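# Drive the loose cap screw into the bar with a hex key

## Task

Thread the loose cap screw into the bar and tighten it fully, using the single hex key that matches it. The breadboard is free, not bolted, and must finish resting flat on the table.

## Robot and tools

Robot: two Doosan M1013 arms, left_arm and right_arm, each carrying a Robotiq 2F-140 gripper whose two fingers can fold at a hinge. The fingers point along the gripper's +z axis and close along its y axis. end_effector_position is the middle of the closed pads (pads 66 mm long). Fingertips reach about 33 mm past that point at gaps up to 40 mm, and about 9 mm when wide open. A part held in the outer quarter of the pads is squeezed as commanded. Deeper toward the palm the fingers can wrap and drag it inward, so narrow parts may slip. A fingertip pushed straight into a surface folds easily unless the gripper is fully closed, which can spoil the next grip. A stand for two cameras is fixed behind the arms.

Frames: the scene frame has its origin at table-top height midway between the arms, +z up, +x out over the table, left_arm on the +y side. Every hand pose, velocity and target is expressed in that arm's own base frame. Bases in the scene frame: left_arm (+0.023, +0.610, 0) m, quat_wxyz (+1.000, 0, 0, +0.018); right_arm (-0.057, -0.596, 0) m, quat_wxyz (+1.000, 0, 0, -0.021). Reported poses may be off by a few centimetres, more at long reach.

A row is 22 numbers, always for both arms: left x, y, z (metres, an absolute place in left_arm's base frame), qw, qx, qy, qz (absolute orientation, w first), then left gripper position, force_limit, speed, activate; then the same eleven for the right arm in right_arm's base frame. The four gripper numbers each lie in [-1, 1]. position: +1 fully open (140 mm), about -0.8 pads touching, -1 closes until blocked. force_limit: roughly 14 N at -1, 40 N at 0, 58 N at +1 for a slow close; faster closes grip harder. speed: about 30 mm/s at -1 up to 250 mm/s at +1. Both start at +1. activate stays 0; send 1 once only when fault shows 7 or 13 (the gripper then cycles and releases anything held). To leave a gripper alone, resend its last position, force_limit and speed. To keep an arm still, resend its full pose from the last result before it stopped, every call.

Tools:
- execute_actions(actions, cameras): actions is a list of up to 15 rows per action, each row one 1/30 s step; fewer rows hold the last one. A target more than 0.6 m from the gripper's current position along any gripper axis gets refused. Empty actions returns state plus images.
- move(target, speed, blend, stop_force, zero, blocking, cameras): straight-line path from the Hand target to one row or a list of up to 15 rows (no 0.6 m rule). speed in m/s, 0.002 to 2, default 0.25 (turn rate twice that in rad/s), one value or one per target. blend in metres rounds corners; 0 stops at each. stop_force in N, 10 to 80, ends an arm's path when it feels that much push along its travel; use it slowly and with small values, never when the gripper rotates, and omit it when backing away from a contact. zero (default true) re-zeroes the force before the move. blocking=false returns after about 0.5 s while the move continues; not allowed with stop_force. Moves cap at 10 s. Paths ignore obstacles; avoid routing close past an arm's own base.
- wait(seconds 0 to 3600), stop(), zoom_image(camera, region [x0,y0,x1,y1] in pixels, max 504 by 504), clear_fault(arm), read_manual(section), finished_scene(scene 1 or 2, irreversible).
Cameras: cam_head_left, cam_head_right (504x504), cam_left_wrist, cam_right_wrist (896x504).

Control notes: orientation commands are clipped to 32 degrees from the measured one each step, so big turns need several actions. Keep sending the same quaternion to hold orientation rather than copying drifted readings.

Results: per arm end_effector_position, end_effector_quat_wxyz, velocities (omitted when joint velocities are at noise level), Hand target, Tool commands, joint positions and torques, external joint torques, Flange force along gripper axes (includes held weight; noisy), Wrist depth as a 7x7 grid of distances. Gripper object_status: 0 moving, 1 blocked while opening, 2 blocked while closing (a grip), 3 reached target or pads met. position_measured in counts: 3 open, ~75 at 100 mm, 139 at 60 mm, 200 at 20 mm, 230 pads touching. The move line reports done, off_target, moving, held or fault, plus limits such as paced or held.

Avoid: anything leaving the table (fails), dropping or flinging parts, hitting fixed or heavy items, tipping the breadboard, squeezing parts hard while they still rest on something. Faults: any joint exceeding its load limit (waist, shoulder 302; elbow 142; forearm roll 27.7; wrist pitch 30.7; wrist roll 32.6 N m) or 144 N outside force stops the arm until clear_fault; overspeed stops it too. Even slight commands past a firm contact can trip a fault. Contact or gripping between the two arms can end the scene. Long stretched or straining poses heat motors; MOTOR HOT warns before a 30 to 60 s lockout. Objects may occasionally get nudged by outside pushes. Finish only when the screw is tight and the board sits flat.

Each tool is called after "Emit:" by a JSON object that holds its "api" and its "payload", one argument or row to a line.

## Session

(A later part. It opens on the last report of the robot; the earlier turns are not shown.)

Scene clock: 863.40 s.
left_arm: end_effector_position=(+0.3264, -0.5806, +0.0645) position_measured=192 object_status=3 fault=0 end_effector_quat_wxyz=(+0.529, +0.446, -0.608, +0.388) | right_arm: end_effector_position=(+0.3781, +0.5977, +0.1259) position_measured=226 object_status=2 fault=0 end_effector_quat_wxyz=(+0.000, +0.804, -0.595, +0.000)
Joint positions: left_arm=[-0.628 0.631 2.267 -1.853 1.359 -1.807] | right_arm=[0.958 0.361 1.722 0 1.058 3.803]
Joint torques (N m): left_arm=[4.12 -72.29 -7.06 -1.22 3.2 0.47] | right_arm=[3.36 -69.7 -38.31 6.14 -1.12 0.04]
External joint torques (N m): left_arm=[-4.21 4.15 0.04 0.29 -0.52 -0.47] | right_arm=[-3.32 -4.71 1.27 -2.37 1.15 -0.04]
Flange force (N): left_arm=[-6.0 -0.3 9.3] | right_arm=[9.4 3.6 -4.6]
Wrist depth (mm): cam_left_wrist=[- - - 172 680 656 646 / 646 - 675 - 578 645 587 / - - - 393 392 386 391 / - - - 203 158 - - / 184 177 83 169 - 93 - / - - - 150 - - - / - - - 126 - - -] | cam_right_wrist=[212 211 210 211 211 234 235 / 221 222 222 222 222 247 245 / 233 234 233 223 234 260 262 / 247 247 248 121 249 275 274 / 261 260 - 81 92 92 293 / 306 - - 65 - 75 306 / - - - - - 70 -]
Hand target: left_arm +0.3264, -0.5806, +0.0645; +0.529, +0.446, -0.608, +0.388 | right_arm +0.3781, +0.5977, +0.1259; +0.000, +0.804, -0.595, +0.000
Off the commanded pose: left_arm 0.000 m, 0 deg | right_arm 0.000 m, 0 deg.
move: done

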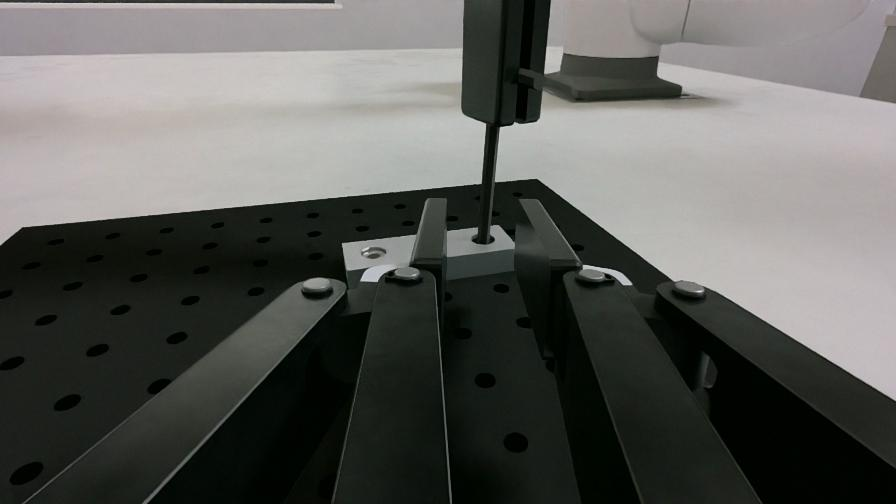

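Emit:
{"api": "move", "payload": {
  "target": [
    [0.3264,-0.5806,0.0645,-0.529,-0.446,0.608,-0.388,-0.5,-1,0,0,0.3846,0.5970,0.1257,0,0.3987,-0.9171,0,-0.98,1,-1,0],
    [0.3264,-0.5806,0.0645,-0.529,-0.446,0.608,-0.388,-0.5,-1,0,0,0.3846,0.5970,0.1342,0,0.3987,-0.9171,0,-0.98,1,-1,0],
    [0.3264,-0.5806,0.0645,-0.529,-0.446,0.608,-0.388,-0.5,-1,0,0,0.3781,0.5977,0.1342,0,0.8039,-0.5948,0,-0.98,1,-1,0],
    [0.3264,-0.5806,0.0645,-0.529,-0.446,0.608,-0.388,-0.5,-1,0,0,0.3747,0.5891,0.1342,0,0.9890,0.1478,0,-0.98,1,-1,0],
    [0.3264,-0.5806,0.0645,-0.529,-0.446,0.608,-0.388,-0.5,-1,0,0,0.3833,0.5857,0.1342,0,0.5948,0.8039,0,-0.98,1,-1,0],
    [0.3264,-0.5806,0.0645,-0.529,-0.446,0.608,-0.388,-0.5,-1,0,0,0.3867,0.5943,0.1342,0,-0.1478,0.9890,0,-0.98,1,-1,0],
    [0.3264,-0.5806,0.0645,-0.529,-0.446,0.608,-0.388,-0.5,-1,0,0,0.3781,0.5977,0.1342,0,-0.8039,0.5948,0,-0.98,1,-1,0],
    [0.3264,-0.5806,0.0645,-0.529,-0.446,0.608,-0.388,-0.5,-1,0,0,0.3747,0.5891,0.1342,0,-0.9890,-0.1478,0,-0.98,1,-1,0],
    [0.3264,-0.5806,0.0645,-0.529,-0.446,0.608,-0.388,-0.5,-1,0,0,0.3855,0.5874,0.1342,0,-0.4067,-0.9135,0,-0.98,1,-1,0],
    [0.3264,-0.5806,0.0645,-0.529,-0.446,0.608,-0.388,-0.5,-1,0,0,0.3833,0.5857,0.1342,0,-0.5948,-0.8039,0,-0.98,1,-1,0]
  ],
  "speed": [0.6,0.06,1,1,1,1,1,1,1,1],
  "blend": [0,0.003,0.1,0.1,0.1,0.1,0.1,0.1,0,0]
}}

Emit:
{"api": "move", "payload": {
  "target": [
    [0.3264,-0.5806,0.0645,-0.529,-0.446,0.608,-0.388,-0.5,-1,0,0,0.3833,0.5857,0.1301,0,-0.5948,-0.8039,0,-0.98,1,-1,0],
    [0.3264,-0.5806,0.0645,-0.529,-0.446,0.608,-0.388,-0.5,-1,0,0,0.3833,0.5857,0.1257,0,-0.5948,-0.8039,0,-0.98,1,-1,0]
  ],
  "speed": [0.03,0.015],
  "stop_force": 10
}}

Emit:
{"api": "move", "payload": {
  "target": [
    [0.3264,-0.5806,0.0645,-0.529,-0.446,0.608,-0.388,-0.5,-1,0,0,0.3747,0.5891,0.12545,0,-0.9890,-0.1478,0,-0.98,1,-1,0],
    [0.3264,-0.5806,0.0645,-0.529,-0.446,0.608,-0.388,-0.5,-1,0,0,0.3781,0.5977,0.1252,0,-0.8039,0.5948,0,-0.98,1,-1,0]
  ],
  "speed": 0.5,
  "blend": [0.03,0],
  "cameras": ["cam_left_wrist","cam_right_wrist"]
}}

Emit:
{"api": "zoom_image", "payload": {
  "camera": "cam_left_wrist",
  "region": [440, 180, 540, 280]
}}

Emit:
{"api": "zoom_image", "payload": {
  "camera": "cam_left_wrist",
  "region": [440, 0, 600, 160]
}}

Scene clock: 881.50 s.
left_arm: end_effector_position=(+0.3264, -0.5806, +0.0645) position_measured=192 object_status=3 fault=0 end_effector_quat_wxyz=(+0.529, +0.446, -0.608, +0.388) | right_arm: end_effector_position=(+0.3833, +0.5856, +0.1343) position_measured=226 object_status=2 fault=0 end_effector_quat_wxyz=(+0.000, +0.595, +0.804, +0.000)
Joint positions: left_arm=[-0.628 0.631 2.267 -1.853 1.359 -1.807] | right_arm=[0.942 0.344 1.729 0 1.068 -5.638]
Joint torques (N m): left_arm=[4.21 -72.22 -7.07 -1.17 3.18 0.45] | right_arm=[-1.03 -67.1 -36.63 4.18 -0.64 0.02]
External joint torques (N m): left_arm=[-4.3 4.07 0.04 0.24 -0.5 -0.45] | right_arm=[1.11 -5.34 -0.44 -0.34 0.61 -0.02]
Flange force (N): left_arm=[-5.9 -0.1 9.5] | right_arm=[-2.8 -5.8 -5.6]
Wrist depth (mm): cam_left_wrist=[- - - 168 706 653 585 / - - - - 691 - 577 / 405 397 - - - - 432 / 236 - - 204 157 - - / 168 176 83 170 - 93 - / - - - 150 - - - / - - - 127 - - -] | cam_right_wrist=[240 240 236 216 214 219 220 / 252 252 235 229 227 230 232 / 267 266 248 238 239 242 244 / 282 282 257 122 254 257 261 / 297 297 - 81 92 92 300 / 315 - - 65 - 75 319 / - - - - - 70 -]
Hand target: left_arm +0.3264, -0.5806, +0.0645; +0.529, +0.446, -0.608, +0.388 | right_arm +0.3833, +0.5857, +0.1342; +0.000, +0.595, +0.804, +0.000
Off the commanded pose: left_arm 0.000 m, 0 deg | right_arm 0.000 m, 0 deg.
move: done

Scene clock: 882.57 s.
left_arm: end_effector_position=(+0.3264, -0.5806, +0.0645) position_measured=192 object_status=3 fault=0 end_effector_quat_wxyz=(+0.529, +0.446, -0.608, +0.388) | right_arm: end_effector_position=(+0.3833, +0.5857, +0.1257) position_measured=226 object_status=2 fault=0 end_effector_quat_wxyz=(+0.000, +0.595, +0.804, +0.000)
Joint positions: left_arm=[-0.628 0.631 2.267 -1.853 1.359 -1.807] | right_arm=[0.942 0.351 1.737 0 1.054 -5.638]
Joint torques (N m): left_arm=[4.33 -72.04 -7.02 -1.18 3.19 0.46] | right_arm=[-2.15 -67.05 -35.42 3.05 -0.08 -0.06]
External joint torques (N m): left_arm=[-4.29 3.89 0.02 0.26 -0.51 -0.46] | right_arm=[2.19 -5.51 -1.36 0.76 0.05 0.06]
Flange force (N): left_arm=[-5.5 -0.1 9.4] | right_arm=[-0.7 -5.8 -5.8]
Wrist depth (mm): cam_left_wrist=[- 1868 2204 172 699 641 608 / 638 - - 511 680 653 651 / - - 379 204 - 395 - / - 218 228 204 157 280 - / 169 177 83 169 - 93 219 / - - - 151 - - - / - - - 127 - - -] | cam_right_wrist=[233 232 230 209 206 209 211 / 246 245 245 221 219 221 222 / 260 260 253 229 232 234 232 / 276 274 251 122 245 248 250 / 288 289 - 81 92 92 284 / 312 - - 66 - 75 308 / - - - - - 70 -]
Hand target: left_arm +0.3264, -0.5806, +0.0645; +0.529, +0.446, -0.608, +0.388 | right_arm +0.3833, +0.5857, +0.1257; +0.000, +0.595, +0.804, +0.000
Off the commanded pose: left_arm 0.000 m, 0 deg | right_arm 0.000 m, 0 deg.
move: done

Scene clock: 886.23 s.
left_arm: end_effector_position=(+0.3264, -0.5806, +0.0645) position_measured=192 object_status=3 fault=0 end_effector_quat_wxyz=(+0.529, +0.446, -0.608, +0.388) | right_arm: end_effector_position=(+0.3781, +0.5977, +0.1252) position_measured=231 object_status=3 fault=0 end_effector_quat_wxyz=(+0.000, +0.804, -0.595, +0.000)
Joint positions: left_arm=[-0.628 0.631 2.267 -1.853 1.359 -1.807] | right_arm=[0.958 0.362 1.722 0 1.057 -2.48]
Joint torques (N m): left_arm=[4.28 -72.15 -7.14 -1.19 3.2 0.47] | right_arm=[0.14 -68.47 -36.98 4.04 -0.75 0]
External joint torques (N m): left_arm=[-4.63 4.05 0.12 0.27 -0.52 -0.47] | right_arm=[-0.25 -5.11 0.12 -0.28 0.76 0]
Flange force (N): left_arm=[-5.7 0.2 10.0] | right_arm=[4.9 5.1 -5.3]
Wrist depth (mm): cam_left_wrist=[- - - 168 688 653 646 / 637 - 653 511 728 649 578 / 415 - 293 277 363 394 484 / 230 - 255 204 158 328 282 / 169 176 83 169 - 93 219 / - - - 145 - - - / - - - 126 - - -] | cam_right_wrist=[211 211 210 210 211 232 233 / 222 221 222 221 222 245 246 / 233 233 234 222 234 260 258 / 247 246 246 117 245 273 278 / 262 258 - 81 92 284 290 / 304 - - 65 - 74 305 / - - - - - - -]
Hand target: left_arm +0.3264, -0.5806, +0.0645; +0.529, +0.446, -0.608, +0.388 | right_arm +0.3781, +0.5977, +0.1252; +0.000, +0.804, -0.595, +0.000
Off the commanded pose: left_arm 0.000 m, 0 deg | right_arm 0.000 m, 0 deg.
move: done

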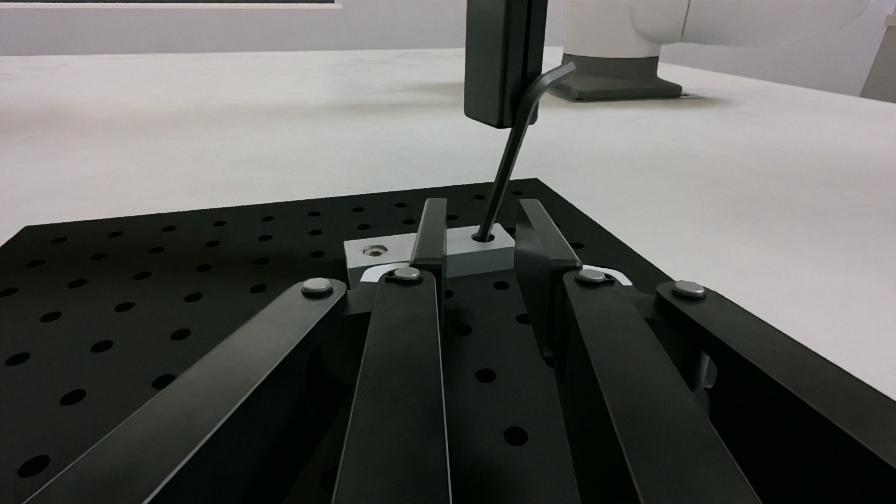

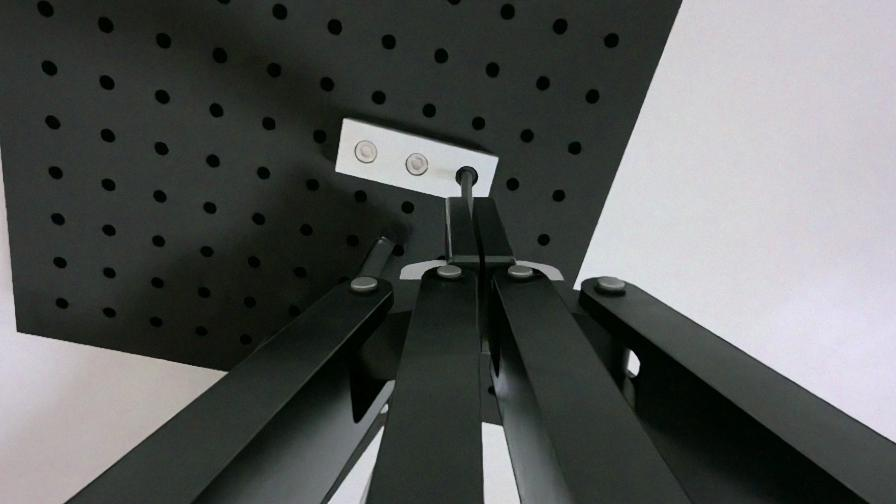

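Scaled by 5.040 from the camera's image (finer frame: 1280x720).

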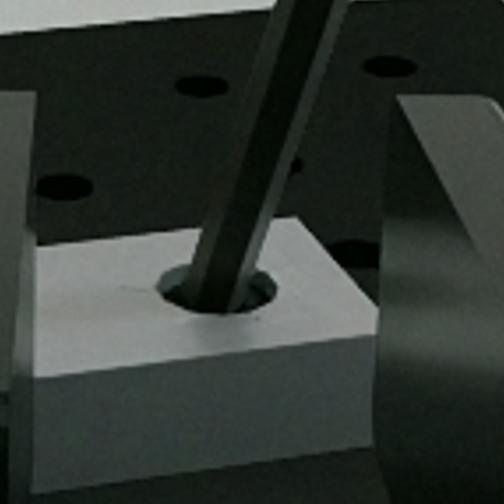

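Scaled by 3.150 from the camera's image (finer frame: 1280x720).

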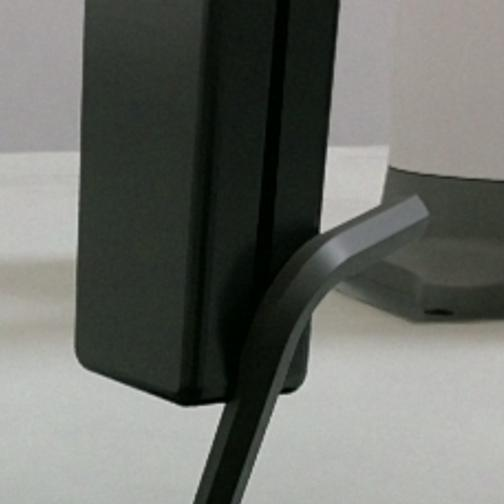

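Emit:
{"api": "move", "payload": {
  "target": [
    [0.3264,-0.5806,0.074,-0.529,-0.446,0.608,-0.388,-0.2,-1,0,0,0.3781,0.5977,0.1252,0,-0.8039,0.5948,0,-0.98,1,-1,0],
    [0.3162,-0.6131,0.072,-0.529,-0.446,0.608,-0.388,-0.2,-1,0,0,0.3781,0.5977,0.1252,0,-0.8039,0.5948,0,-0.98,1,-1,0]
  ],
  "speed": 0.08,
  "cameras": ["cam_left_wrist","cam_right_wrist"]
}}

Emit:
{"api": "zoom_image", "payload": {
  "camera": "cam_left_wrist",
  "region": [380, 0, 620, 280]
}}

Scene clock: 899.13 s.
left_arm: end_effector_position=(+0.3162, -0.6131, +0.0720) position_measured=154 object_status=3 fault=0 end_effector_quat_wxyz=(+0.529, +0.446, -0.608, +0.388) | right_arm: end_effector_position=(+0.3781, +0.5977, +0.1252) position_measured=231 object_status=3 fault=0 end_effector_quat_wxyz=(+0.000, +0.804, -0.595, +0.000)
Joint positions: left_arm=[-0.692 0.621 2.25 -1.909 1.335 -1.828] | right_arm=[0.958 0.362 1.722 0 1.057 -2.48]
Joint torques (N m): left_arm=[4.4 -72.65 -8.47 -1.33 3.18 0.45] | right_arm=[-0.35 -68.64 -37.06 4 -0.73 0.02]
External joint torques (N m): left_arm=[-4.56 4.02 0.12 0.26 -0.52 -0.45] | right_arm=[-0.09 -5.83 -0.15 -0.23 0.74 -0.02]
Flange force (N): left_arm=[-5.5 0.5 9.7] | right_arm=[5.0 5.6 -6.1]
Wrist depth (mm): cam_left_wrist=[1778 1968 2167 131 658 630 560 / - 670 - 140 664 - - / - - 418 346 - - - / - - - 171 138 293 293 / - 78 82 178 173 91 - / - - - 159 154 - - / - - - 130 130 - -] | cam_right_wrist=[211 210 210 210 211 234 234 / 221 222 221 221 221 246 245 / 234 234 233 221 234 259 260 / 246 246 241 116 266 278 276 / 261 258 - 81 92 284 290 / 306 - - 65 - 74 306 / - - - - - - -]
Hand target: left_arm +0.3162, -0.6131, +0.0720; +0.529, +0.446, -0.608, +0.388 | right_arm +0.3781, +0.5977, +0.1252; +0.000, +0.804, -0.595, +0.000
Off the commanded pose: left_arm 0.000 m, 0 deg | right_arm 0.000 m, 0 deg.
move: done

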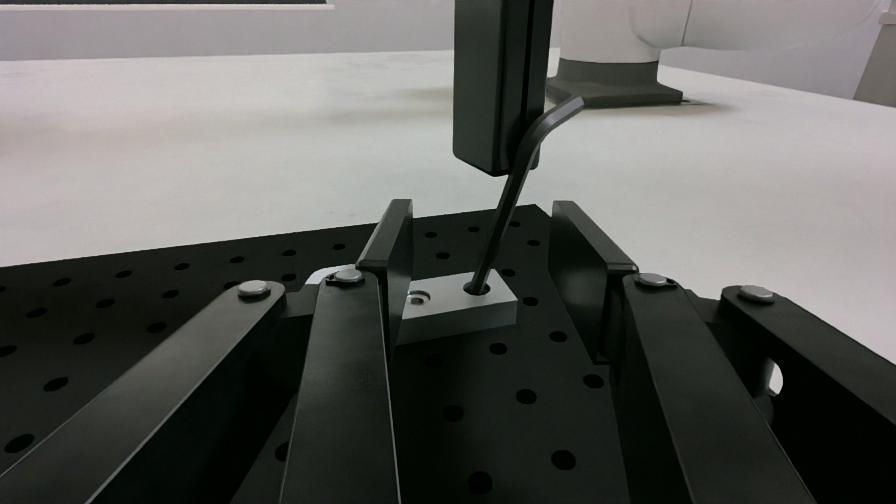

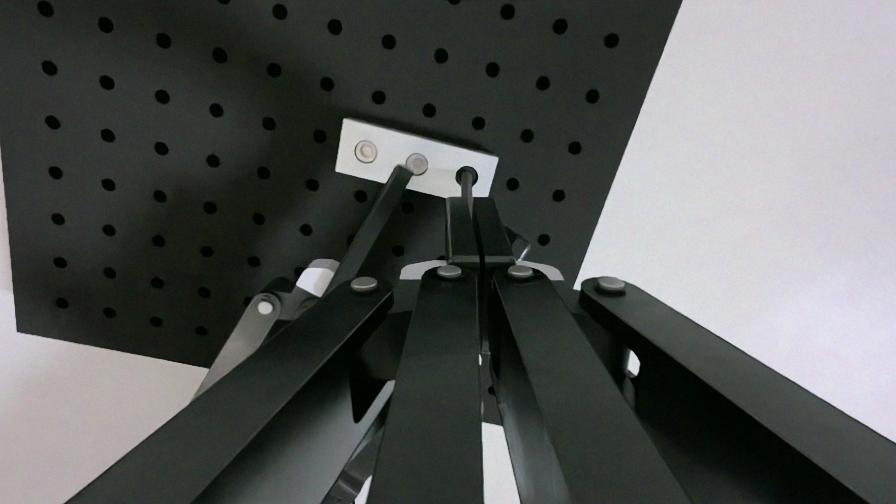

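Scaled by 1.800 from the camera's image (finer frame: 1280x720).

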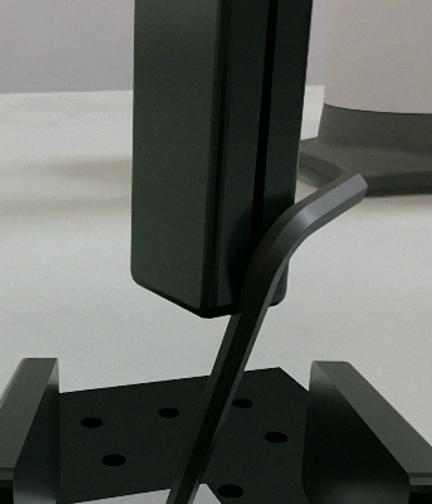

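Emit:
{"api": "move", "payload": {
  "target": [
    [0.3125,-0.6250,0.072,-0.529,-0.446,0.608,-0.388,-0.2,-1,0,0,0.3781,0.5977,0.1252,0,-0.8039,0.5948,0,-0.98,1,-1,0],
    [0.3125,-0.6250,0.072,-0.529,-0.446,0.608,-0.388,-0.7,-1,-1,0,0.3781,0.5977,0.1252,0,-0.8039,0.5948,0,-0.98,1,-1,0]
  ],
  "speed": 0.06,
  "cameras": ["cam_left_wrist","cam_right_wrist"]
}}

Emit:
{"api": "zoom_image", "payload": {
  "camera": "cam_left_wrist",
  "region": [380, 0, 620, 300]
}}

Scene clock: 906.53 s.
left_arm: end_effector_position=(+0.3125, -0.6250, +0.0720) position_measured=211 object_status=0 fault=0 end_effector_quat_wxyz=(+0.529, +0.446, -0.608, +0.388) | right_arm: end_effector_position=(+0.3781, +0.5977, +0.1252) position_measured=231 object_status=3 fault=0 end_effector_quat_wxyz=(+0.000, +0.804, -0.595, +0.000)
Joint positions: left_arm=[-0.714 0.624 2.242 -1.93 1.328 -1.832] | right_arm=[0.958 0.362 1.722 0 1.057 -2.48]
Joint torques (N m): left_arm=[11.15 -74.95 -18.93 -7.1 2.14 0.02] | right_arm=[12.85 -67.46 -34.93 9.61 0.16 -0.1]
External joint torques (N m): left_arm=[-11.07 5.74 10.19 5.99 0.53 -0.02] | right_arm=[-12.81 -6.21 -1.97 -5.85 -0.14 0.1]
Flange force (N): left_arm=[-7.2 17.5 5.2] | right_arm=[17.4 -7.4 -6.5]
Wrist depth (mm): cam_left_wrist=[1719 - - 117 645 651 579 / 806 673 - 126 129 661 - / - 407 417 - - 405 405 / 294 314 334 119 109 292 291 / - 198 88 111 - - 229 / 159 - - - - - - / - - - - - 70 -] | cam_right_wrist=[211 211 211 211 210 230 234 / 222 223 221 221 221 244 245 / 235 233 234 217 233 258 258 / 247 247 244 117 247 274 272 / 263 261 - 81 92 283 290 / 310 - - 65 - 74 303 / - - - - - - -]
Hand target: left_arm +0.3125, -0.6250, +0.0720; +0.529, +0.446, -0.608, +0.388 | right_arm +0.3781, +0.5977, +0.1252; +0.000, +0.804, -0.595, +0.000
Off the commanded pose: left_arm 0.000 m, 0 deg | right_arm 0.000 m, 0 deg.
move: done

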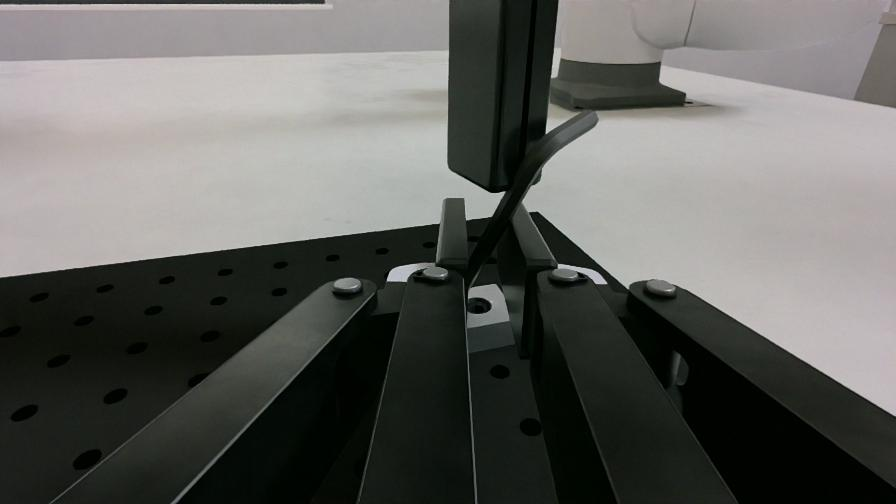

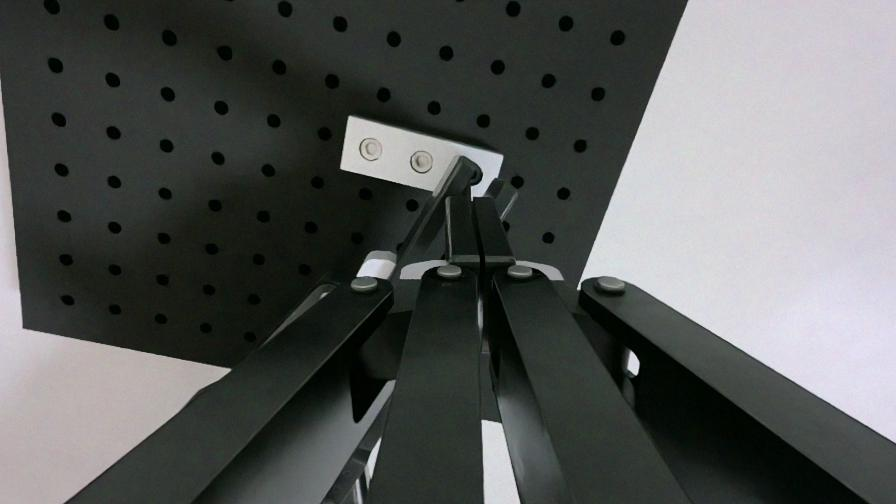

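Scaled by 1.680 from the camera's image (finer frame: 1280x720).

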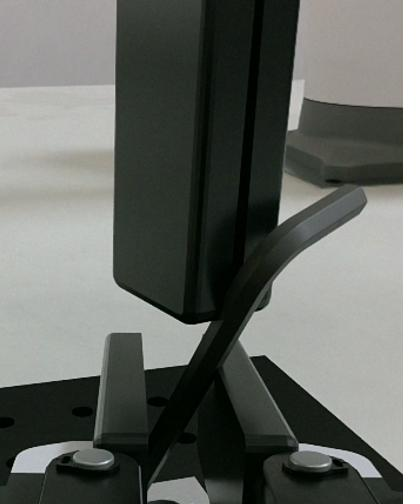

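Emit:
{"api": "execute_actions", "payload": {
  "actions": [
    [[0.3125,-0.6250,0.072,-0.529,-0.446,0.608,-0.388,-0.6,-1,-1,0,0.3781,0.5977,0.1252,0,-0.8039,0.5948,0,-0.98,1,-1,0]]
  ],
  "cameras": ["cam_left_wrist"]
}}

Emit:
{"api": "move", "payload": {
  "target": [
    [0.3125,-0.6250,0.072,-0.529,-0.446,0.608,-0.388,-0.6,-1,-1,0,0.3747,0.5831,0.1260,0,-0.8039,0.5948,0,-0.98,1,-1,0]
  ],
  "speed": 0.04,
  "cameras": ["cam_left_wrist"]
}}

Scene clock: 912.83 s.
left_arm: end_effector_position=(+0.3125, -0.6250, +0.0720) position_measured=205 object_status=3 fault=0 end_effector_quat_wxyz=(+0.529, +0.446, -0.608, +0.388) | right_arm: end_effector_position=(+0.3781, +0.5977, +0.1252) position_measured=231 object_status=3 fault=0 end_effector_quat_wxyz=(+0.000, +0.804, -0.595, +0.000)
Joint positions: left_arm=[-0.714 0.624 2.242 -1.93 1.328 -1.832] | right_arm=[0.958 0.362 1.722 0 1.057 -2.48]
Joint torques (N m): left_arm=[4.55 -73.3 -9.34 -1.65 3.24 0.43] | right_arm=[0.31 -68.46 -36.24 4.32 -0.58 -0.02]
External joint torques (N m): left_arm=[-4.52 4.1 0.55 0.53 -0.58 -0.43] | right_arm=[-0.32 -5.28 -0.51 -0.58 0.61 0.02]
Flange force (N): left_arm=[-5.5 1.1 8.9] | right_arm=[4.3 4.3 -5.7]
Wrist depth (mm): cam_left_wrist=[1882 2030 - 118 645 617 575 / 593 811 793 126 129 - 578 / 436 - - - - 403 440 / - 227 - 137 - 323 267 / - - 84 169 - 92 236 / - - - 159 - - - / - - - - - - -] | cam_right_wrist=[211 211 210 211 210 230 233 / 222 221 221 221 221 246 245 / 234 234 233 218 232 258 258 / 247 248 244 122 243 274 273 / 261 259 - 81 92 92 291 / 307 - - 65 - 74 303 / - - - - - - -]
Hand target: left_arm +0.3125, -0.6250, +0.0720; +0.529, +0.446, -0.608, +0.388 | right_arm +0.3781, +0.5977, +0.1252; +0.000, +0.804, -0.595, +0.000
Off the commanded pose: left_arm 0.000 m, 0 deg | right_arm 0.000 m, 0 deg.
Step readings (end_effector_position of left_arm | right_arm):
0: (+0.3125, -0.6250, +0.0720) | (+0.3781, +0.5977, +0.1252)
1: (+0.3125, -0.6250, +0.0720) | (+0.3781, +0.5977, +0.1252)
2: (+0.3125, -0.6250, +0.0720) | (+0.3781, +0.5977, +0.1252)
4: (+0.3125, -0.6250, +0.0720) | (+0.3780, +0.5978, +0.1252)
8: (+0.3125, -0.6250, +0.0720) | (+0.3780, +0.5978, +0.1252)
15: (+0.3125, -0.6250, +0.0720) | (+0.3781, +0.5977, +0.1252)

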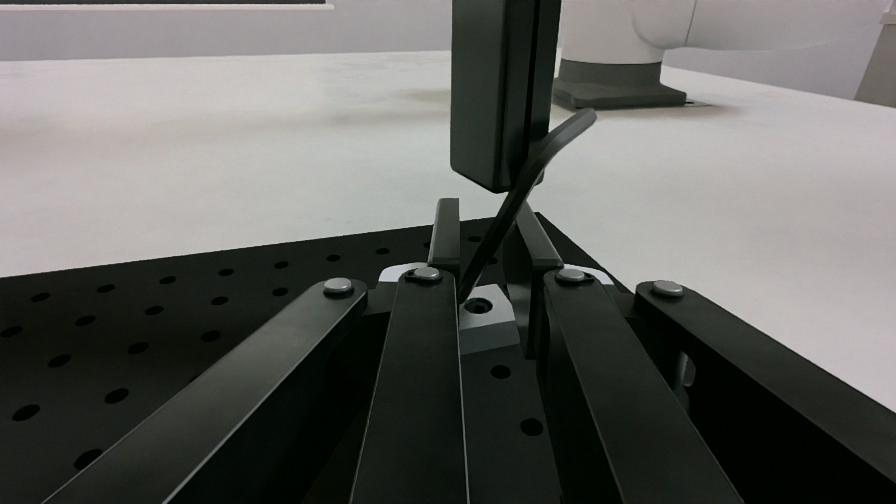

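Scene clock: 913.47 s.
left_arm: end_effector_position=(+0.3125, -0.6250, +0.0720) position_measured=205 object_status=3 fault=0 end_effector_quat_wxyz=(+0.529, +0.446, -0.608, +0.388) | right_arm: end_effector_position=(+0.3747, +0.5831, +0.1260) position_measured=231 object_status=3 fault=0 end_effector_quat_wxyz=(+0.000, +0.804, -0.595, +0.000)
Joint positions: left_arm=[-0.714 0.624 2.242 -1.93 1.328 -1.832] | right_arm=[0.95 0.341 1.751 0 1.05 -2.489]
Joint torques (N m): left_arm=[4.49 -73.19 -9 -1.53 3.24 0.41] | right_arm=[0.5 -66.76 -36.06 4.12 -0.32 -0.01]
External joint torques (N m): left_arm=[-4.36 3.97 0.3 0.43 -0.58 -0.41] | right_arm=[-0.55 -4.89 -0.69 -0.38 0.33 0.01]
Flange force (N): left_arm=[-5.4 0.7 8.9] | right_arm=[4.1 3.6 -5.2]
Wrist depth (mm): cam_left_wrist=[- 2344 - 137 661 629 558 / 614 543 - 142 597 - 598 / 456 416 381 158 376 - 440 / 295 - 239 119 114 - 293 / - - 84 169 - 94 236 / - - - 159 - - - / - - - - - - -] | cam_right_wrist=[210 211 210 211 211 234 237 / 221 222 222 221 222 246 247 / 234 234 232 229 238 259 260 / 247 247 247 122 251 275 275 / 263 260 - 81 92 286 289 / 305 - - 65 - 74 308 / - - - - - - -]
Hand target: left_arm +0.3125, -0.6250, +0.0720; +0.529, +0.446, -0.608, +0.388 | right_arm +0.3747, +0.5831, +0.1260; +0.000, +0.804, -0.595, +0.000
Off the commanded pose: left_arm 0.000 m, 0 deg | right_arm 0.000 m, 0 deg.
move: done

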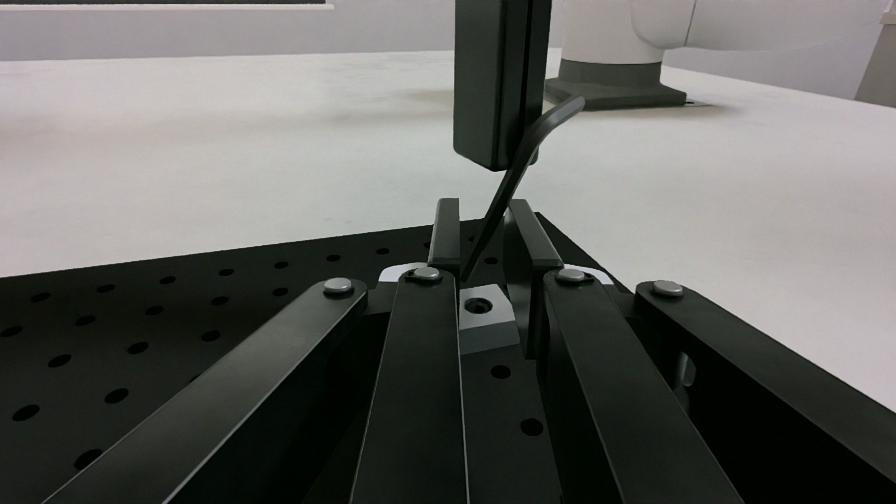

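Emit:
{"api": "move", "payload": {
  "target": [
    [0.3125,-0.6250,0.072,-0.529,-0.446,0.608,-0.388,-1,-1,-1,0,0.3747,0.5831,0.1260,0,-0.8039,0.5948,0,-0.98,1,-1,0]
  ],
  "speed": 0.04,
  "cameras": ["cam_left_wrist","cam_right_wrist","cam_head_left","cam_head_right"]
}}

Emit:
{"api": "zoom_image", "payload": {
  "camera": "cam_left_wrist",
  "region": [400, 60, 600, 320]
}}

Emit:
{"api": "zoom_image", "payload": {
  "camera": "cam_right_wrist",
  "region": [380, 120, 580, 290]
}}

Scene clock: 920.70 s.
left_arm: end_effector_position=(+0.3125, -0.6250, +0.0720) position_measured=219 object_status=0 fault=0 end_effector_quat_wxyz=(+0.529, +0.446, -0.608, +0.388) | right_arm: end_effector_position=(+0.3747, +0.5831, +0.1260) position_measured=231 object_status=3 fault=0 end_effector_quat_wxyz=(+0.000, +0.804, -0.595, +0.000)
Joint positions: left_arm=[-0.714 0.624 2.242 -1.93 1.328 -1.832] | right_arm=[0.95 0.341 1.751 0 1.05 -2.489]
Joint torques (N m): left_arm=[8.14 -75.12 -13 -3.96 3.46 0.24] | right_arm=[4.45 -64.68 -33.47 6.02 0.41 -0.06]
External joint torques (N m): left_arm=[-8.4 5.95 4.22 2.84 -0.79 -0.24] | right_arm=[-4.52 -6.31 -3.21 -2.28 -0.4 0.06]
Flange force (N): left_arm=[-7.7 7.4 10.4] | right_arm=[6.9 -1.9 -7.4]
Wrist depth (mm): cam_left_wrist=[- - - 131 651 637 578 / 583 - - 138 597 708 693 / - - - - - - - / - 234 - 116 118 277 - / 187 189 88 - - 229 - / 154 - - - - - - / - - - - - 71 -] | cam_right_wrist=[212 212 211 211 212 233 234 / 223 223 221 221 221 245 246 / 234 235 232 226 236 260 259 / 248 248 247 117 251 274 274 / 265 260 - 81 92 284 292 / 307 - - 65 - 74 305 / - - - - - - -]
Hand target: left_arm +0.3125, -0.6250, +0.0720; +0.529, +0.446, -0.608, +0.388 | right_arm +0.3747, +0.5831, +0.1260; +0.000, +0.804, -0.595, +0.000
Off the commanded pose: left_arm 0.000 m, 0 deg | right_arm 0.000 m, 0 deg.
move: done

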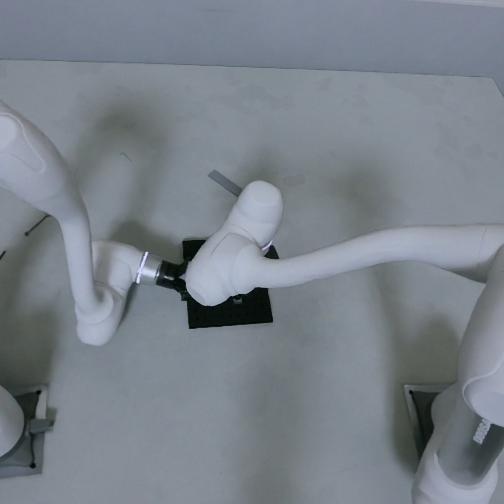

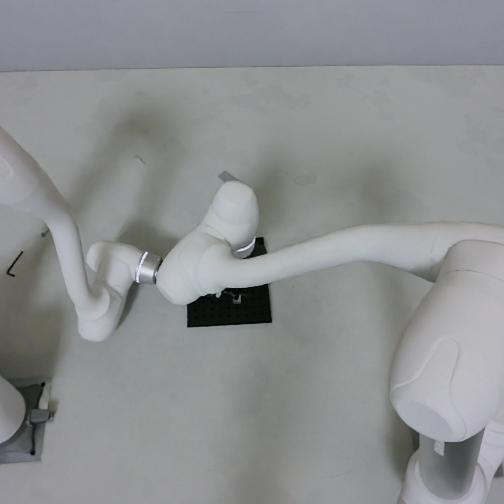

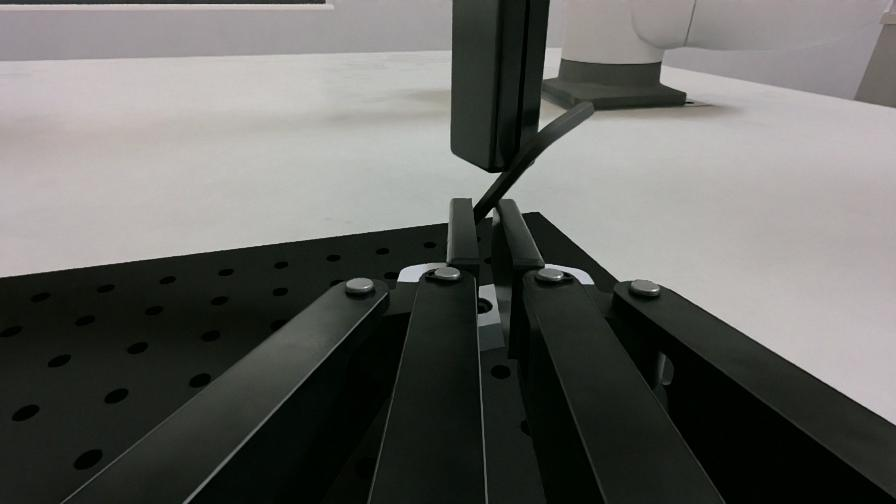

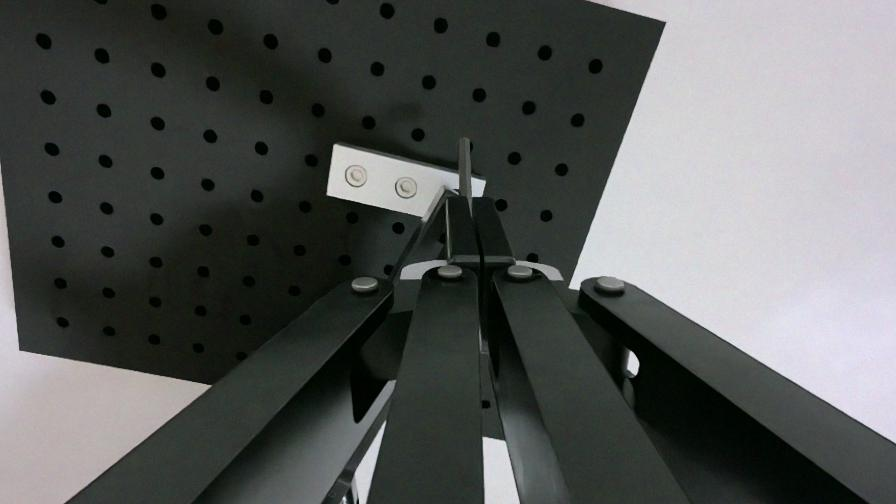

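Scaled by 1.938 from the camera's image (finer frame: 1280x720).

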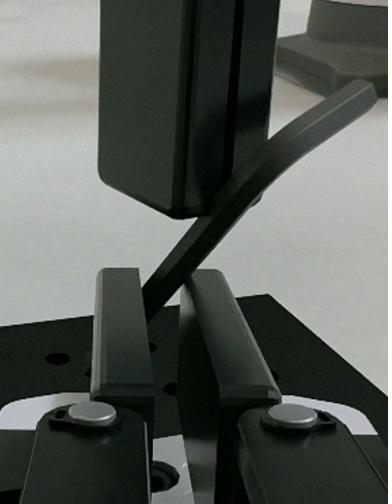

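Scaled by 2.520 from the camera's image (finer frame: 1280x720).

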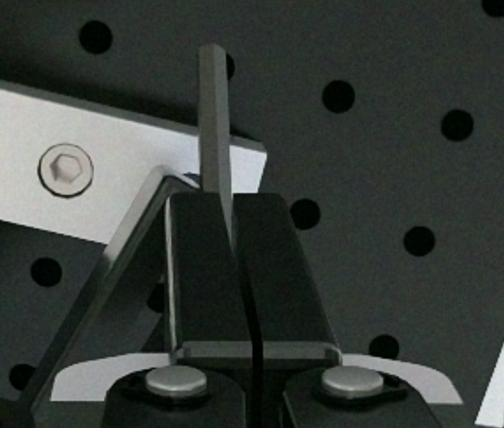

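Emit:
{"api": "move", "payload": {
  "target": [
    [0.3125,-0.6250,0.072,-0.529,-0.446,0.608,-0.388,-1,-1,-1,0,0.3747,0.5831,0.1260,0,-0.8039,0.5948,0,-0.6,1,-1,0]
  ],
  "speed": 0.04,
  "cameras": ["cam_left_wrist","cam_right_wrist"]
}}

Emit:
{"api": "zoom_image", "payload": {
  "camera": "cam_left_wrist",
  "region": [400, 60, 600, 320]
}}

Emit:
{"api": "zoom_image", "payload": {
  "camera": "cam_right_wrist",
  "region": [380, 120, 580, 290]
}}

Scene clock: 927.13 s.
left_arm: end_effector_position=(+0.3125, -0.6250, +0.0720) position_measured=220 object_status=2 fault=0 end_effector_quat_wxyz=(+0.529, +0.446, -0.608, +0.388) | right_arm: end_effector_position=(+0.3747, +0.5831, +0.1260) position_measured=205 object_status=0 fault=0 end_effector_quat_wxyz=(+0.000, +0.804, -0.595, +0.000)
Joint positions: left_arm=[-0.714 0.624 2.242 -1.93 1.328 -1.832] | right_arm=[0.95 0.341 1.751 0 1.05 -2.489]
Joint torques (N m): left_arm=[4.2 -73.15 -8.78 -1.4 3.25 0.44] | right_arm=[-0.54 -66.6 -36.36 4.08 -0.57 0.05]
External joint torques (N m): left_arm=[-4.21 3.94 0.04 0.29 -0.58 -0.44] | right_arm=[0.53 -4.9 -0.34 -0.34 0.59 -0.05]
Flange force (N): left_arm=[-5.3 0.2 9.0] | right_arm=[3.3 5.0 -5.3]
Wrist depth (mm): cam_left_wrist=[1778 2046 2079 127 635 626 597 / - 732 663 133 538 671 608 / - - 460 377 384 441 413 / 281 - 223 119 228 - 290 / 197 - 88 - - - 238 / - - - - - - - / - - - - - 70 -] | cam_right_wrist=[212 211 211 211 211 232 233 / 222 222 222 222 222 246 244 / 235 235 233 226 236 259 258 / 248 247 246 186 245 274 274 / 264 260 81 92 92 86 290 / 308 - - 69 - 73 301 / - - - - - - -]
Hand target: left_arm +0.3125, -0.6250, +0.0720; +0.529, +0.446, -0.608, +0.388 | right_arm +0.3747, +0.5831, +0.1260; +0.000, +0.804, -0.595, +0.000
Off the commanded pose: left_arm 0.000 m, 0 deg | right_arm 0.000 m, 0 deg.
move: done

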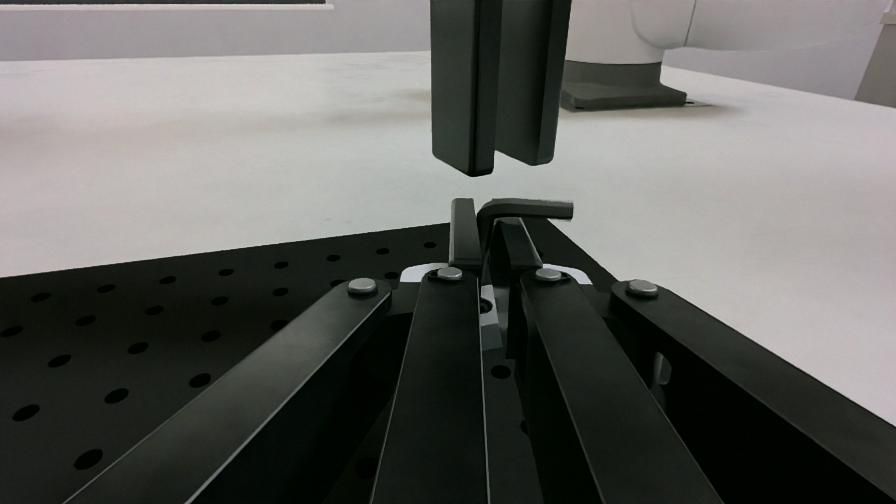

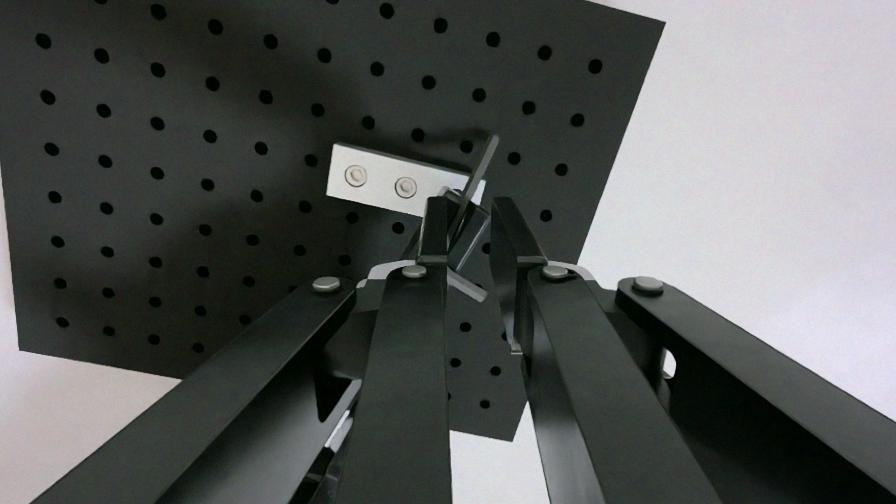

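Scaled by 1.938 from the camera's image (finer frame: 1280x720).

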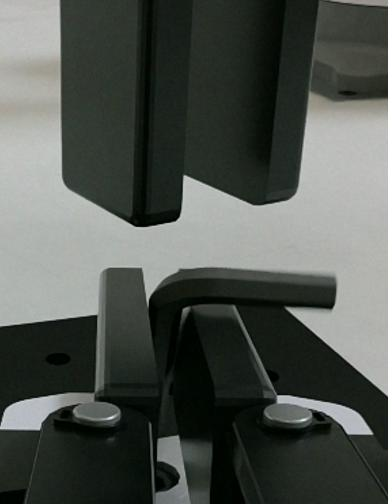

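Scaled by 2.520 from the camera's image (finer frame: 1280x720).

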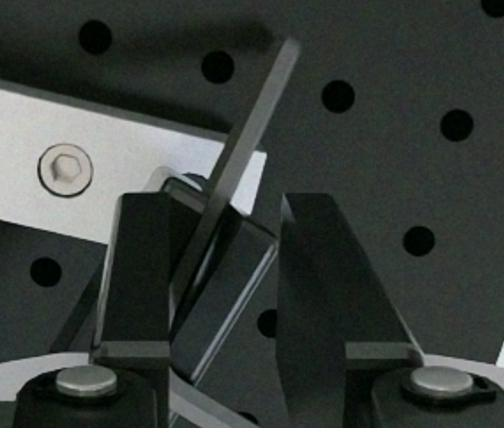

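Emit:
{"api": "move", "payload": {
  "target": [
    [0.3125,-0.6250,0.08,-0.529,-0.446,0.608,-0.388,-1,-1,-1,0,0.3747,0.5831,0.2,0,-0.8039,0.5948,0,-0.6,1,-1,0],
    [0.3240,-0.5870,0.17,-0.529,-0.446,0.608,-0.388,-1,-1,-1,0,0.3747,0.5831,0.30,0,-0.8039,0.5948,0,-0.6,1,-1,0]
  ],
  "speed": 0.12,
  "blend": 0.005,
  "cameras": ["cam_left_wrist","cam_right_wrist"]
}}

Emit:
{"api": "zoom_image", "payload": {
  "camera": "cam_left_wrist",
  "region": [400, 60, 600, 320]
}}

Emit:
{"api": "zoom_image", "payload": {
  "camera": "cam_right_wrist",
  "region": [330, 120, 600, 350]
}}

Scene clock: 936.27 s.
left_arm: end_effector_position=(+0.3240, -0.5870, +0.1699) position_measured=220 object_status=2 fault=0 end_effector_quat_wxyz=(+0.529, +0.446, -0.608, +0.388) | right_arm: end_effector_position=(+0.3747, +0.5831, +0.3001) position_measured=205 object_status=3 fault=0 end_effector_quat_wxyz=(+0.000, +0.804, -0.595, +0.000)
Joint positions: left_arm=[-0.642 0.424 2.26 -1.814 1.299 -2.018] | right_arm=[0.95 0.239 1.552 0 1.35 -2.489]
Joint torques (N m): left_arm=[4.09 -62.51 -15.97 -1.94 3.02 0.43] | right_arm=[-0.29 -60.9 -40.79 4.5 -0.6 0]
External joint torques (N m): left_arm=[-4.26 4.19 0.17 0.32 -0.53 -0.43] | right_arm=[0.06 -4.52 -0.33 -0.32 0.62 0]
Flange force (N): left_arm=[-5.2 -1.3 9.7] | right_arm=[3.9 4.8 -3.1]
Wrist depth (mm): cam_left_wrist=[1868 - - - 706 653 611 / - - 1116 1177 756 678 670 / 680 686 745 691 - 697 701 / 493 563 498 149 470 - - / - - 88 83 - - - / - - - - - - - / - - - - - 70 -] | cam_right_wrist=[397 376 372 374 389 391 398 / 413 391 389 385 406 412 413 / 436 415 410 402 414 428 - / 452 461 427 122 118 455 460 / 486 480 81 81 92 86 - / 513 - - 66 - 73 66 / - - - - - - -]
Hand target: left_arm +0.3240, -0.5870, +0.1700; +0.529, +0.446, -0.608, +0.388 | right_arm +0.3747, +0.5831, +0.3000; +0.000, +0.804, -0.595, +0.000
Off the commanded pose: left_arm 0.000 m, 0 deg | right_arm 0.000 m, 0 deg.
move: done

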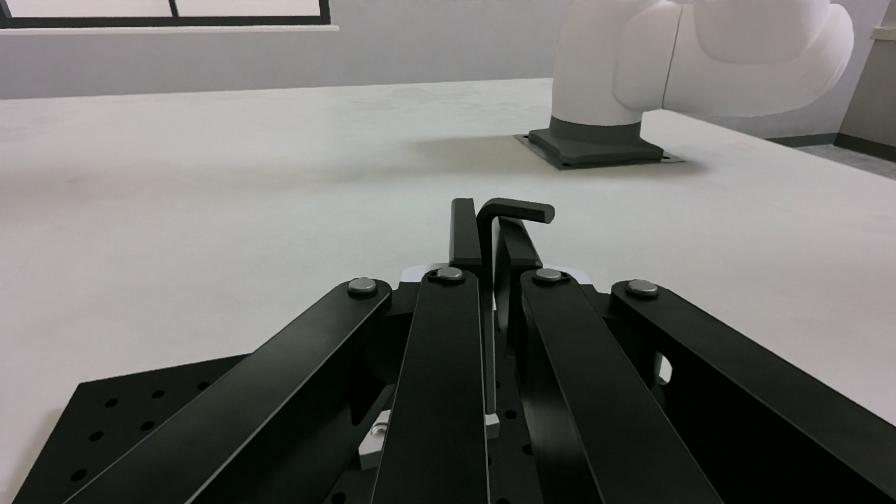

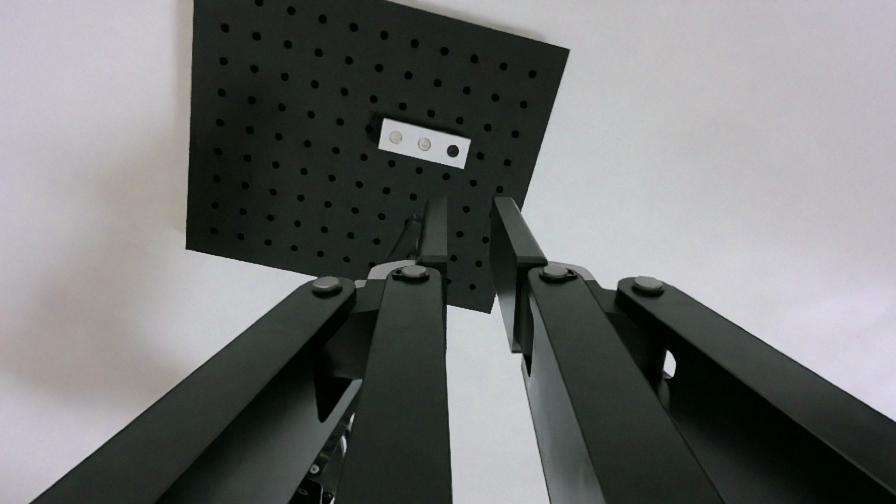

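Scaled by 1.938 from the camera's image (finer frame: 1280x720).

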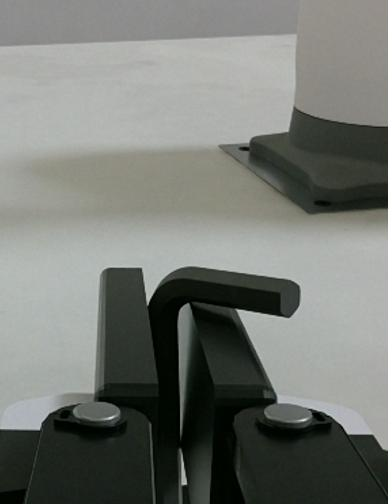

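Scaled by 1.867 from the camera's image (finer frame: 1280x720).

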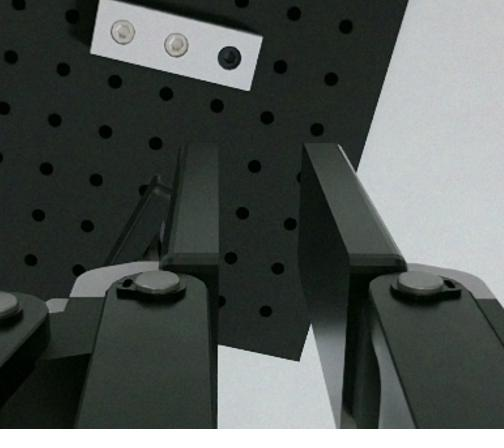

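Emit:
{"api": "move", "payload": {
  "target": [
    [0.3062,-0.6450,0.135,-0.529,-0.446,0.608,-0.388,-1,-1,-1,0,0.3747,0.5831,0.30,0,-0.8039,0.5948,0,-0.6,1,-1,0]
  ],
  "speed": 0.1,
  "cameras": ["cam_left_wrist","cam_right_wrist"]
}}

Emit:
{"api": "zoom_image", "payload": {
  "camera": "cam_left_wrist",
  "region": [400, 180, 560, 480]
}}

Emit:
{"api": "zoom_image", "payload": {
  "camera": "cam_right_wrist",
  "region": [380, 80, 560, 200]
}}

Scene clock: 952.60 s.
left_arm: end_effector_position=(+0.3062, -0.6450, +0.1350) position_measured=220 object_status=2 fault=0 end_effector_quat_wxyz=(+0.529, +0.446, -0.608, +0.388) | right_arm: end_effector_position=(+0.3747, +0.5831, +0.3000) position_measured=205 object_status=3 fault=0 end_effector_quat_wxyz=(+0.000, +0.804, -0.595, +0.000)
Joint positions: left_arm=[-0.751 0.507 2.228 -1.932 1.27 -1.953] | right_arm=[0.95 0.239 1.552 0 1.35 -2.489]
Joint torques (N m): left_arm=[4.15 -68.48 -14.4 -1.87 3.13 0.42] | right_arm=[0.04 -61.64 -40.89 4.47 -0.61 -0.02]
External joint torques (N m): left_arm=[-4.1 4.08 0.31 0.29 -0.57 -0.42] | right_arm=[-0.08 -4.56 -0.53 -0.25 0.63 0.02]
Flange force (N): left_arm=[-5.1 0.0 8.9] | right_arm=[3.9 4.4 -3.4]
Wrist depth (mm): cam_left_wrist=[2030 1939 - - 645 607 545 / - 951 - - 682 675 583 / 508 602 587 549 595 659 - / 415 - 460 137 425 - - / 354 - 88 83 - - - / - - - - - - - / - - - - - 70 -] | cam_right_wrist=[395 378 372 372 387 392 390 / 416 398 387 384 409 411 408 / 435 418 410 297 435 434 435 / 460 449 424 121 448 458 460 / 489 - 81 92 92 81 490 / - - - 69 - 73 69 / - - - - - - -]
Hand target: left_arm +0.3062, -0.6450, +0.1350; +0.529, +0.446, -0.608, +0.388 | right_arm +0.3747, +0.5831, +0.3000; +0.000, +0.804, -0.595, +0.000
Off the commanded pose: left_arm 0.000 m, 0 deg | right_arm 0.000 m, 0 deg.
move: done

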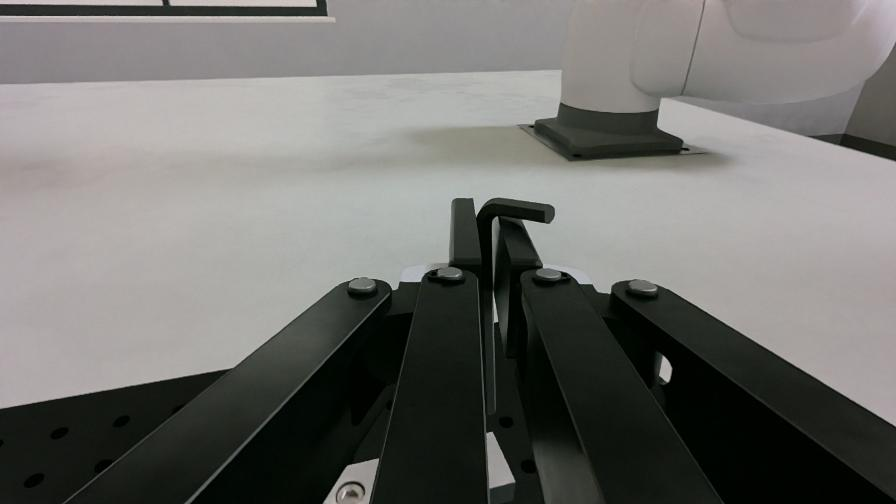

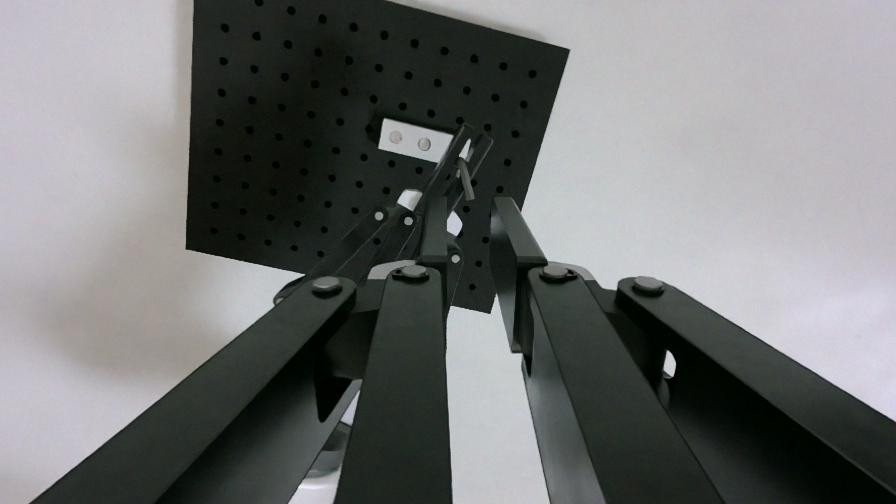

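Scaled by 1.680 from the camera's image (finer frame: 1280x720).

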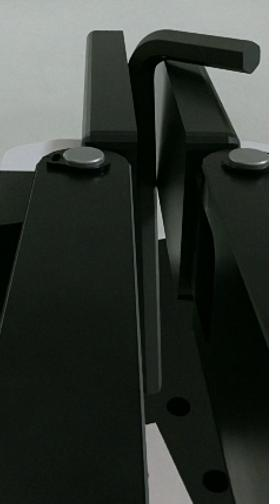

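Scaled by 2.800 from the camera's image (finer frame: 1280x720).

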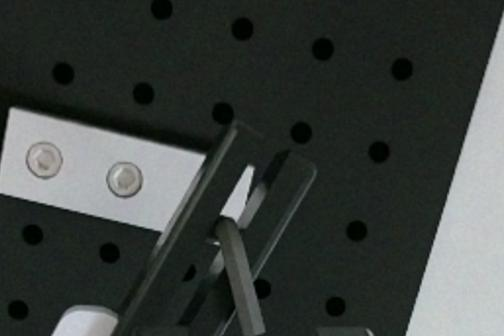

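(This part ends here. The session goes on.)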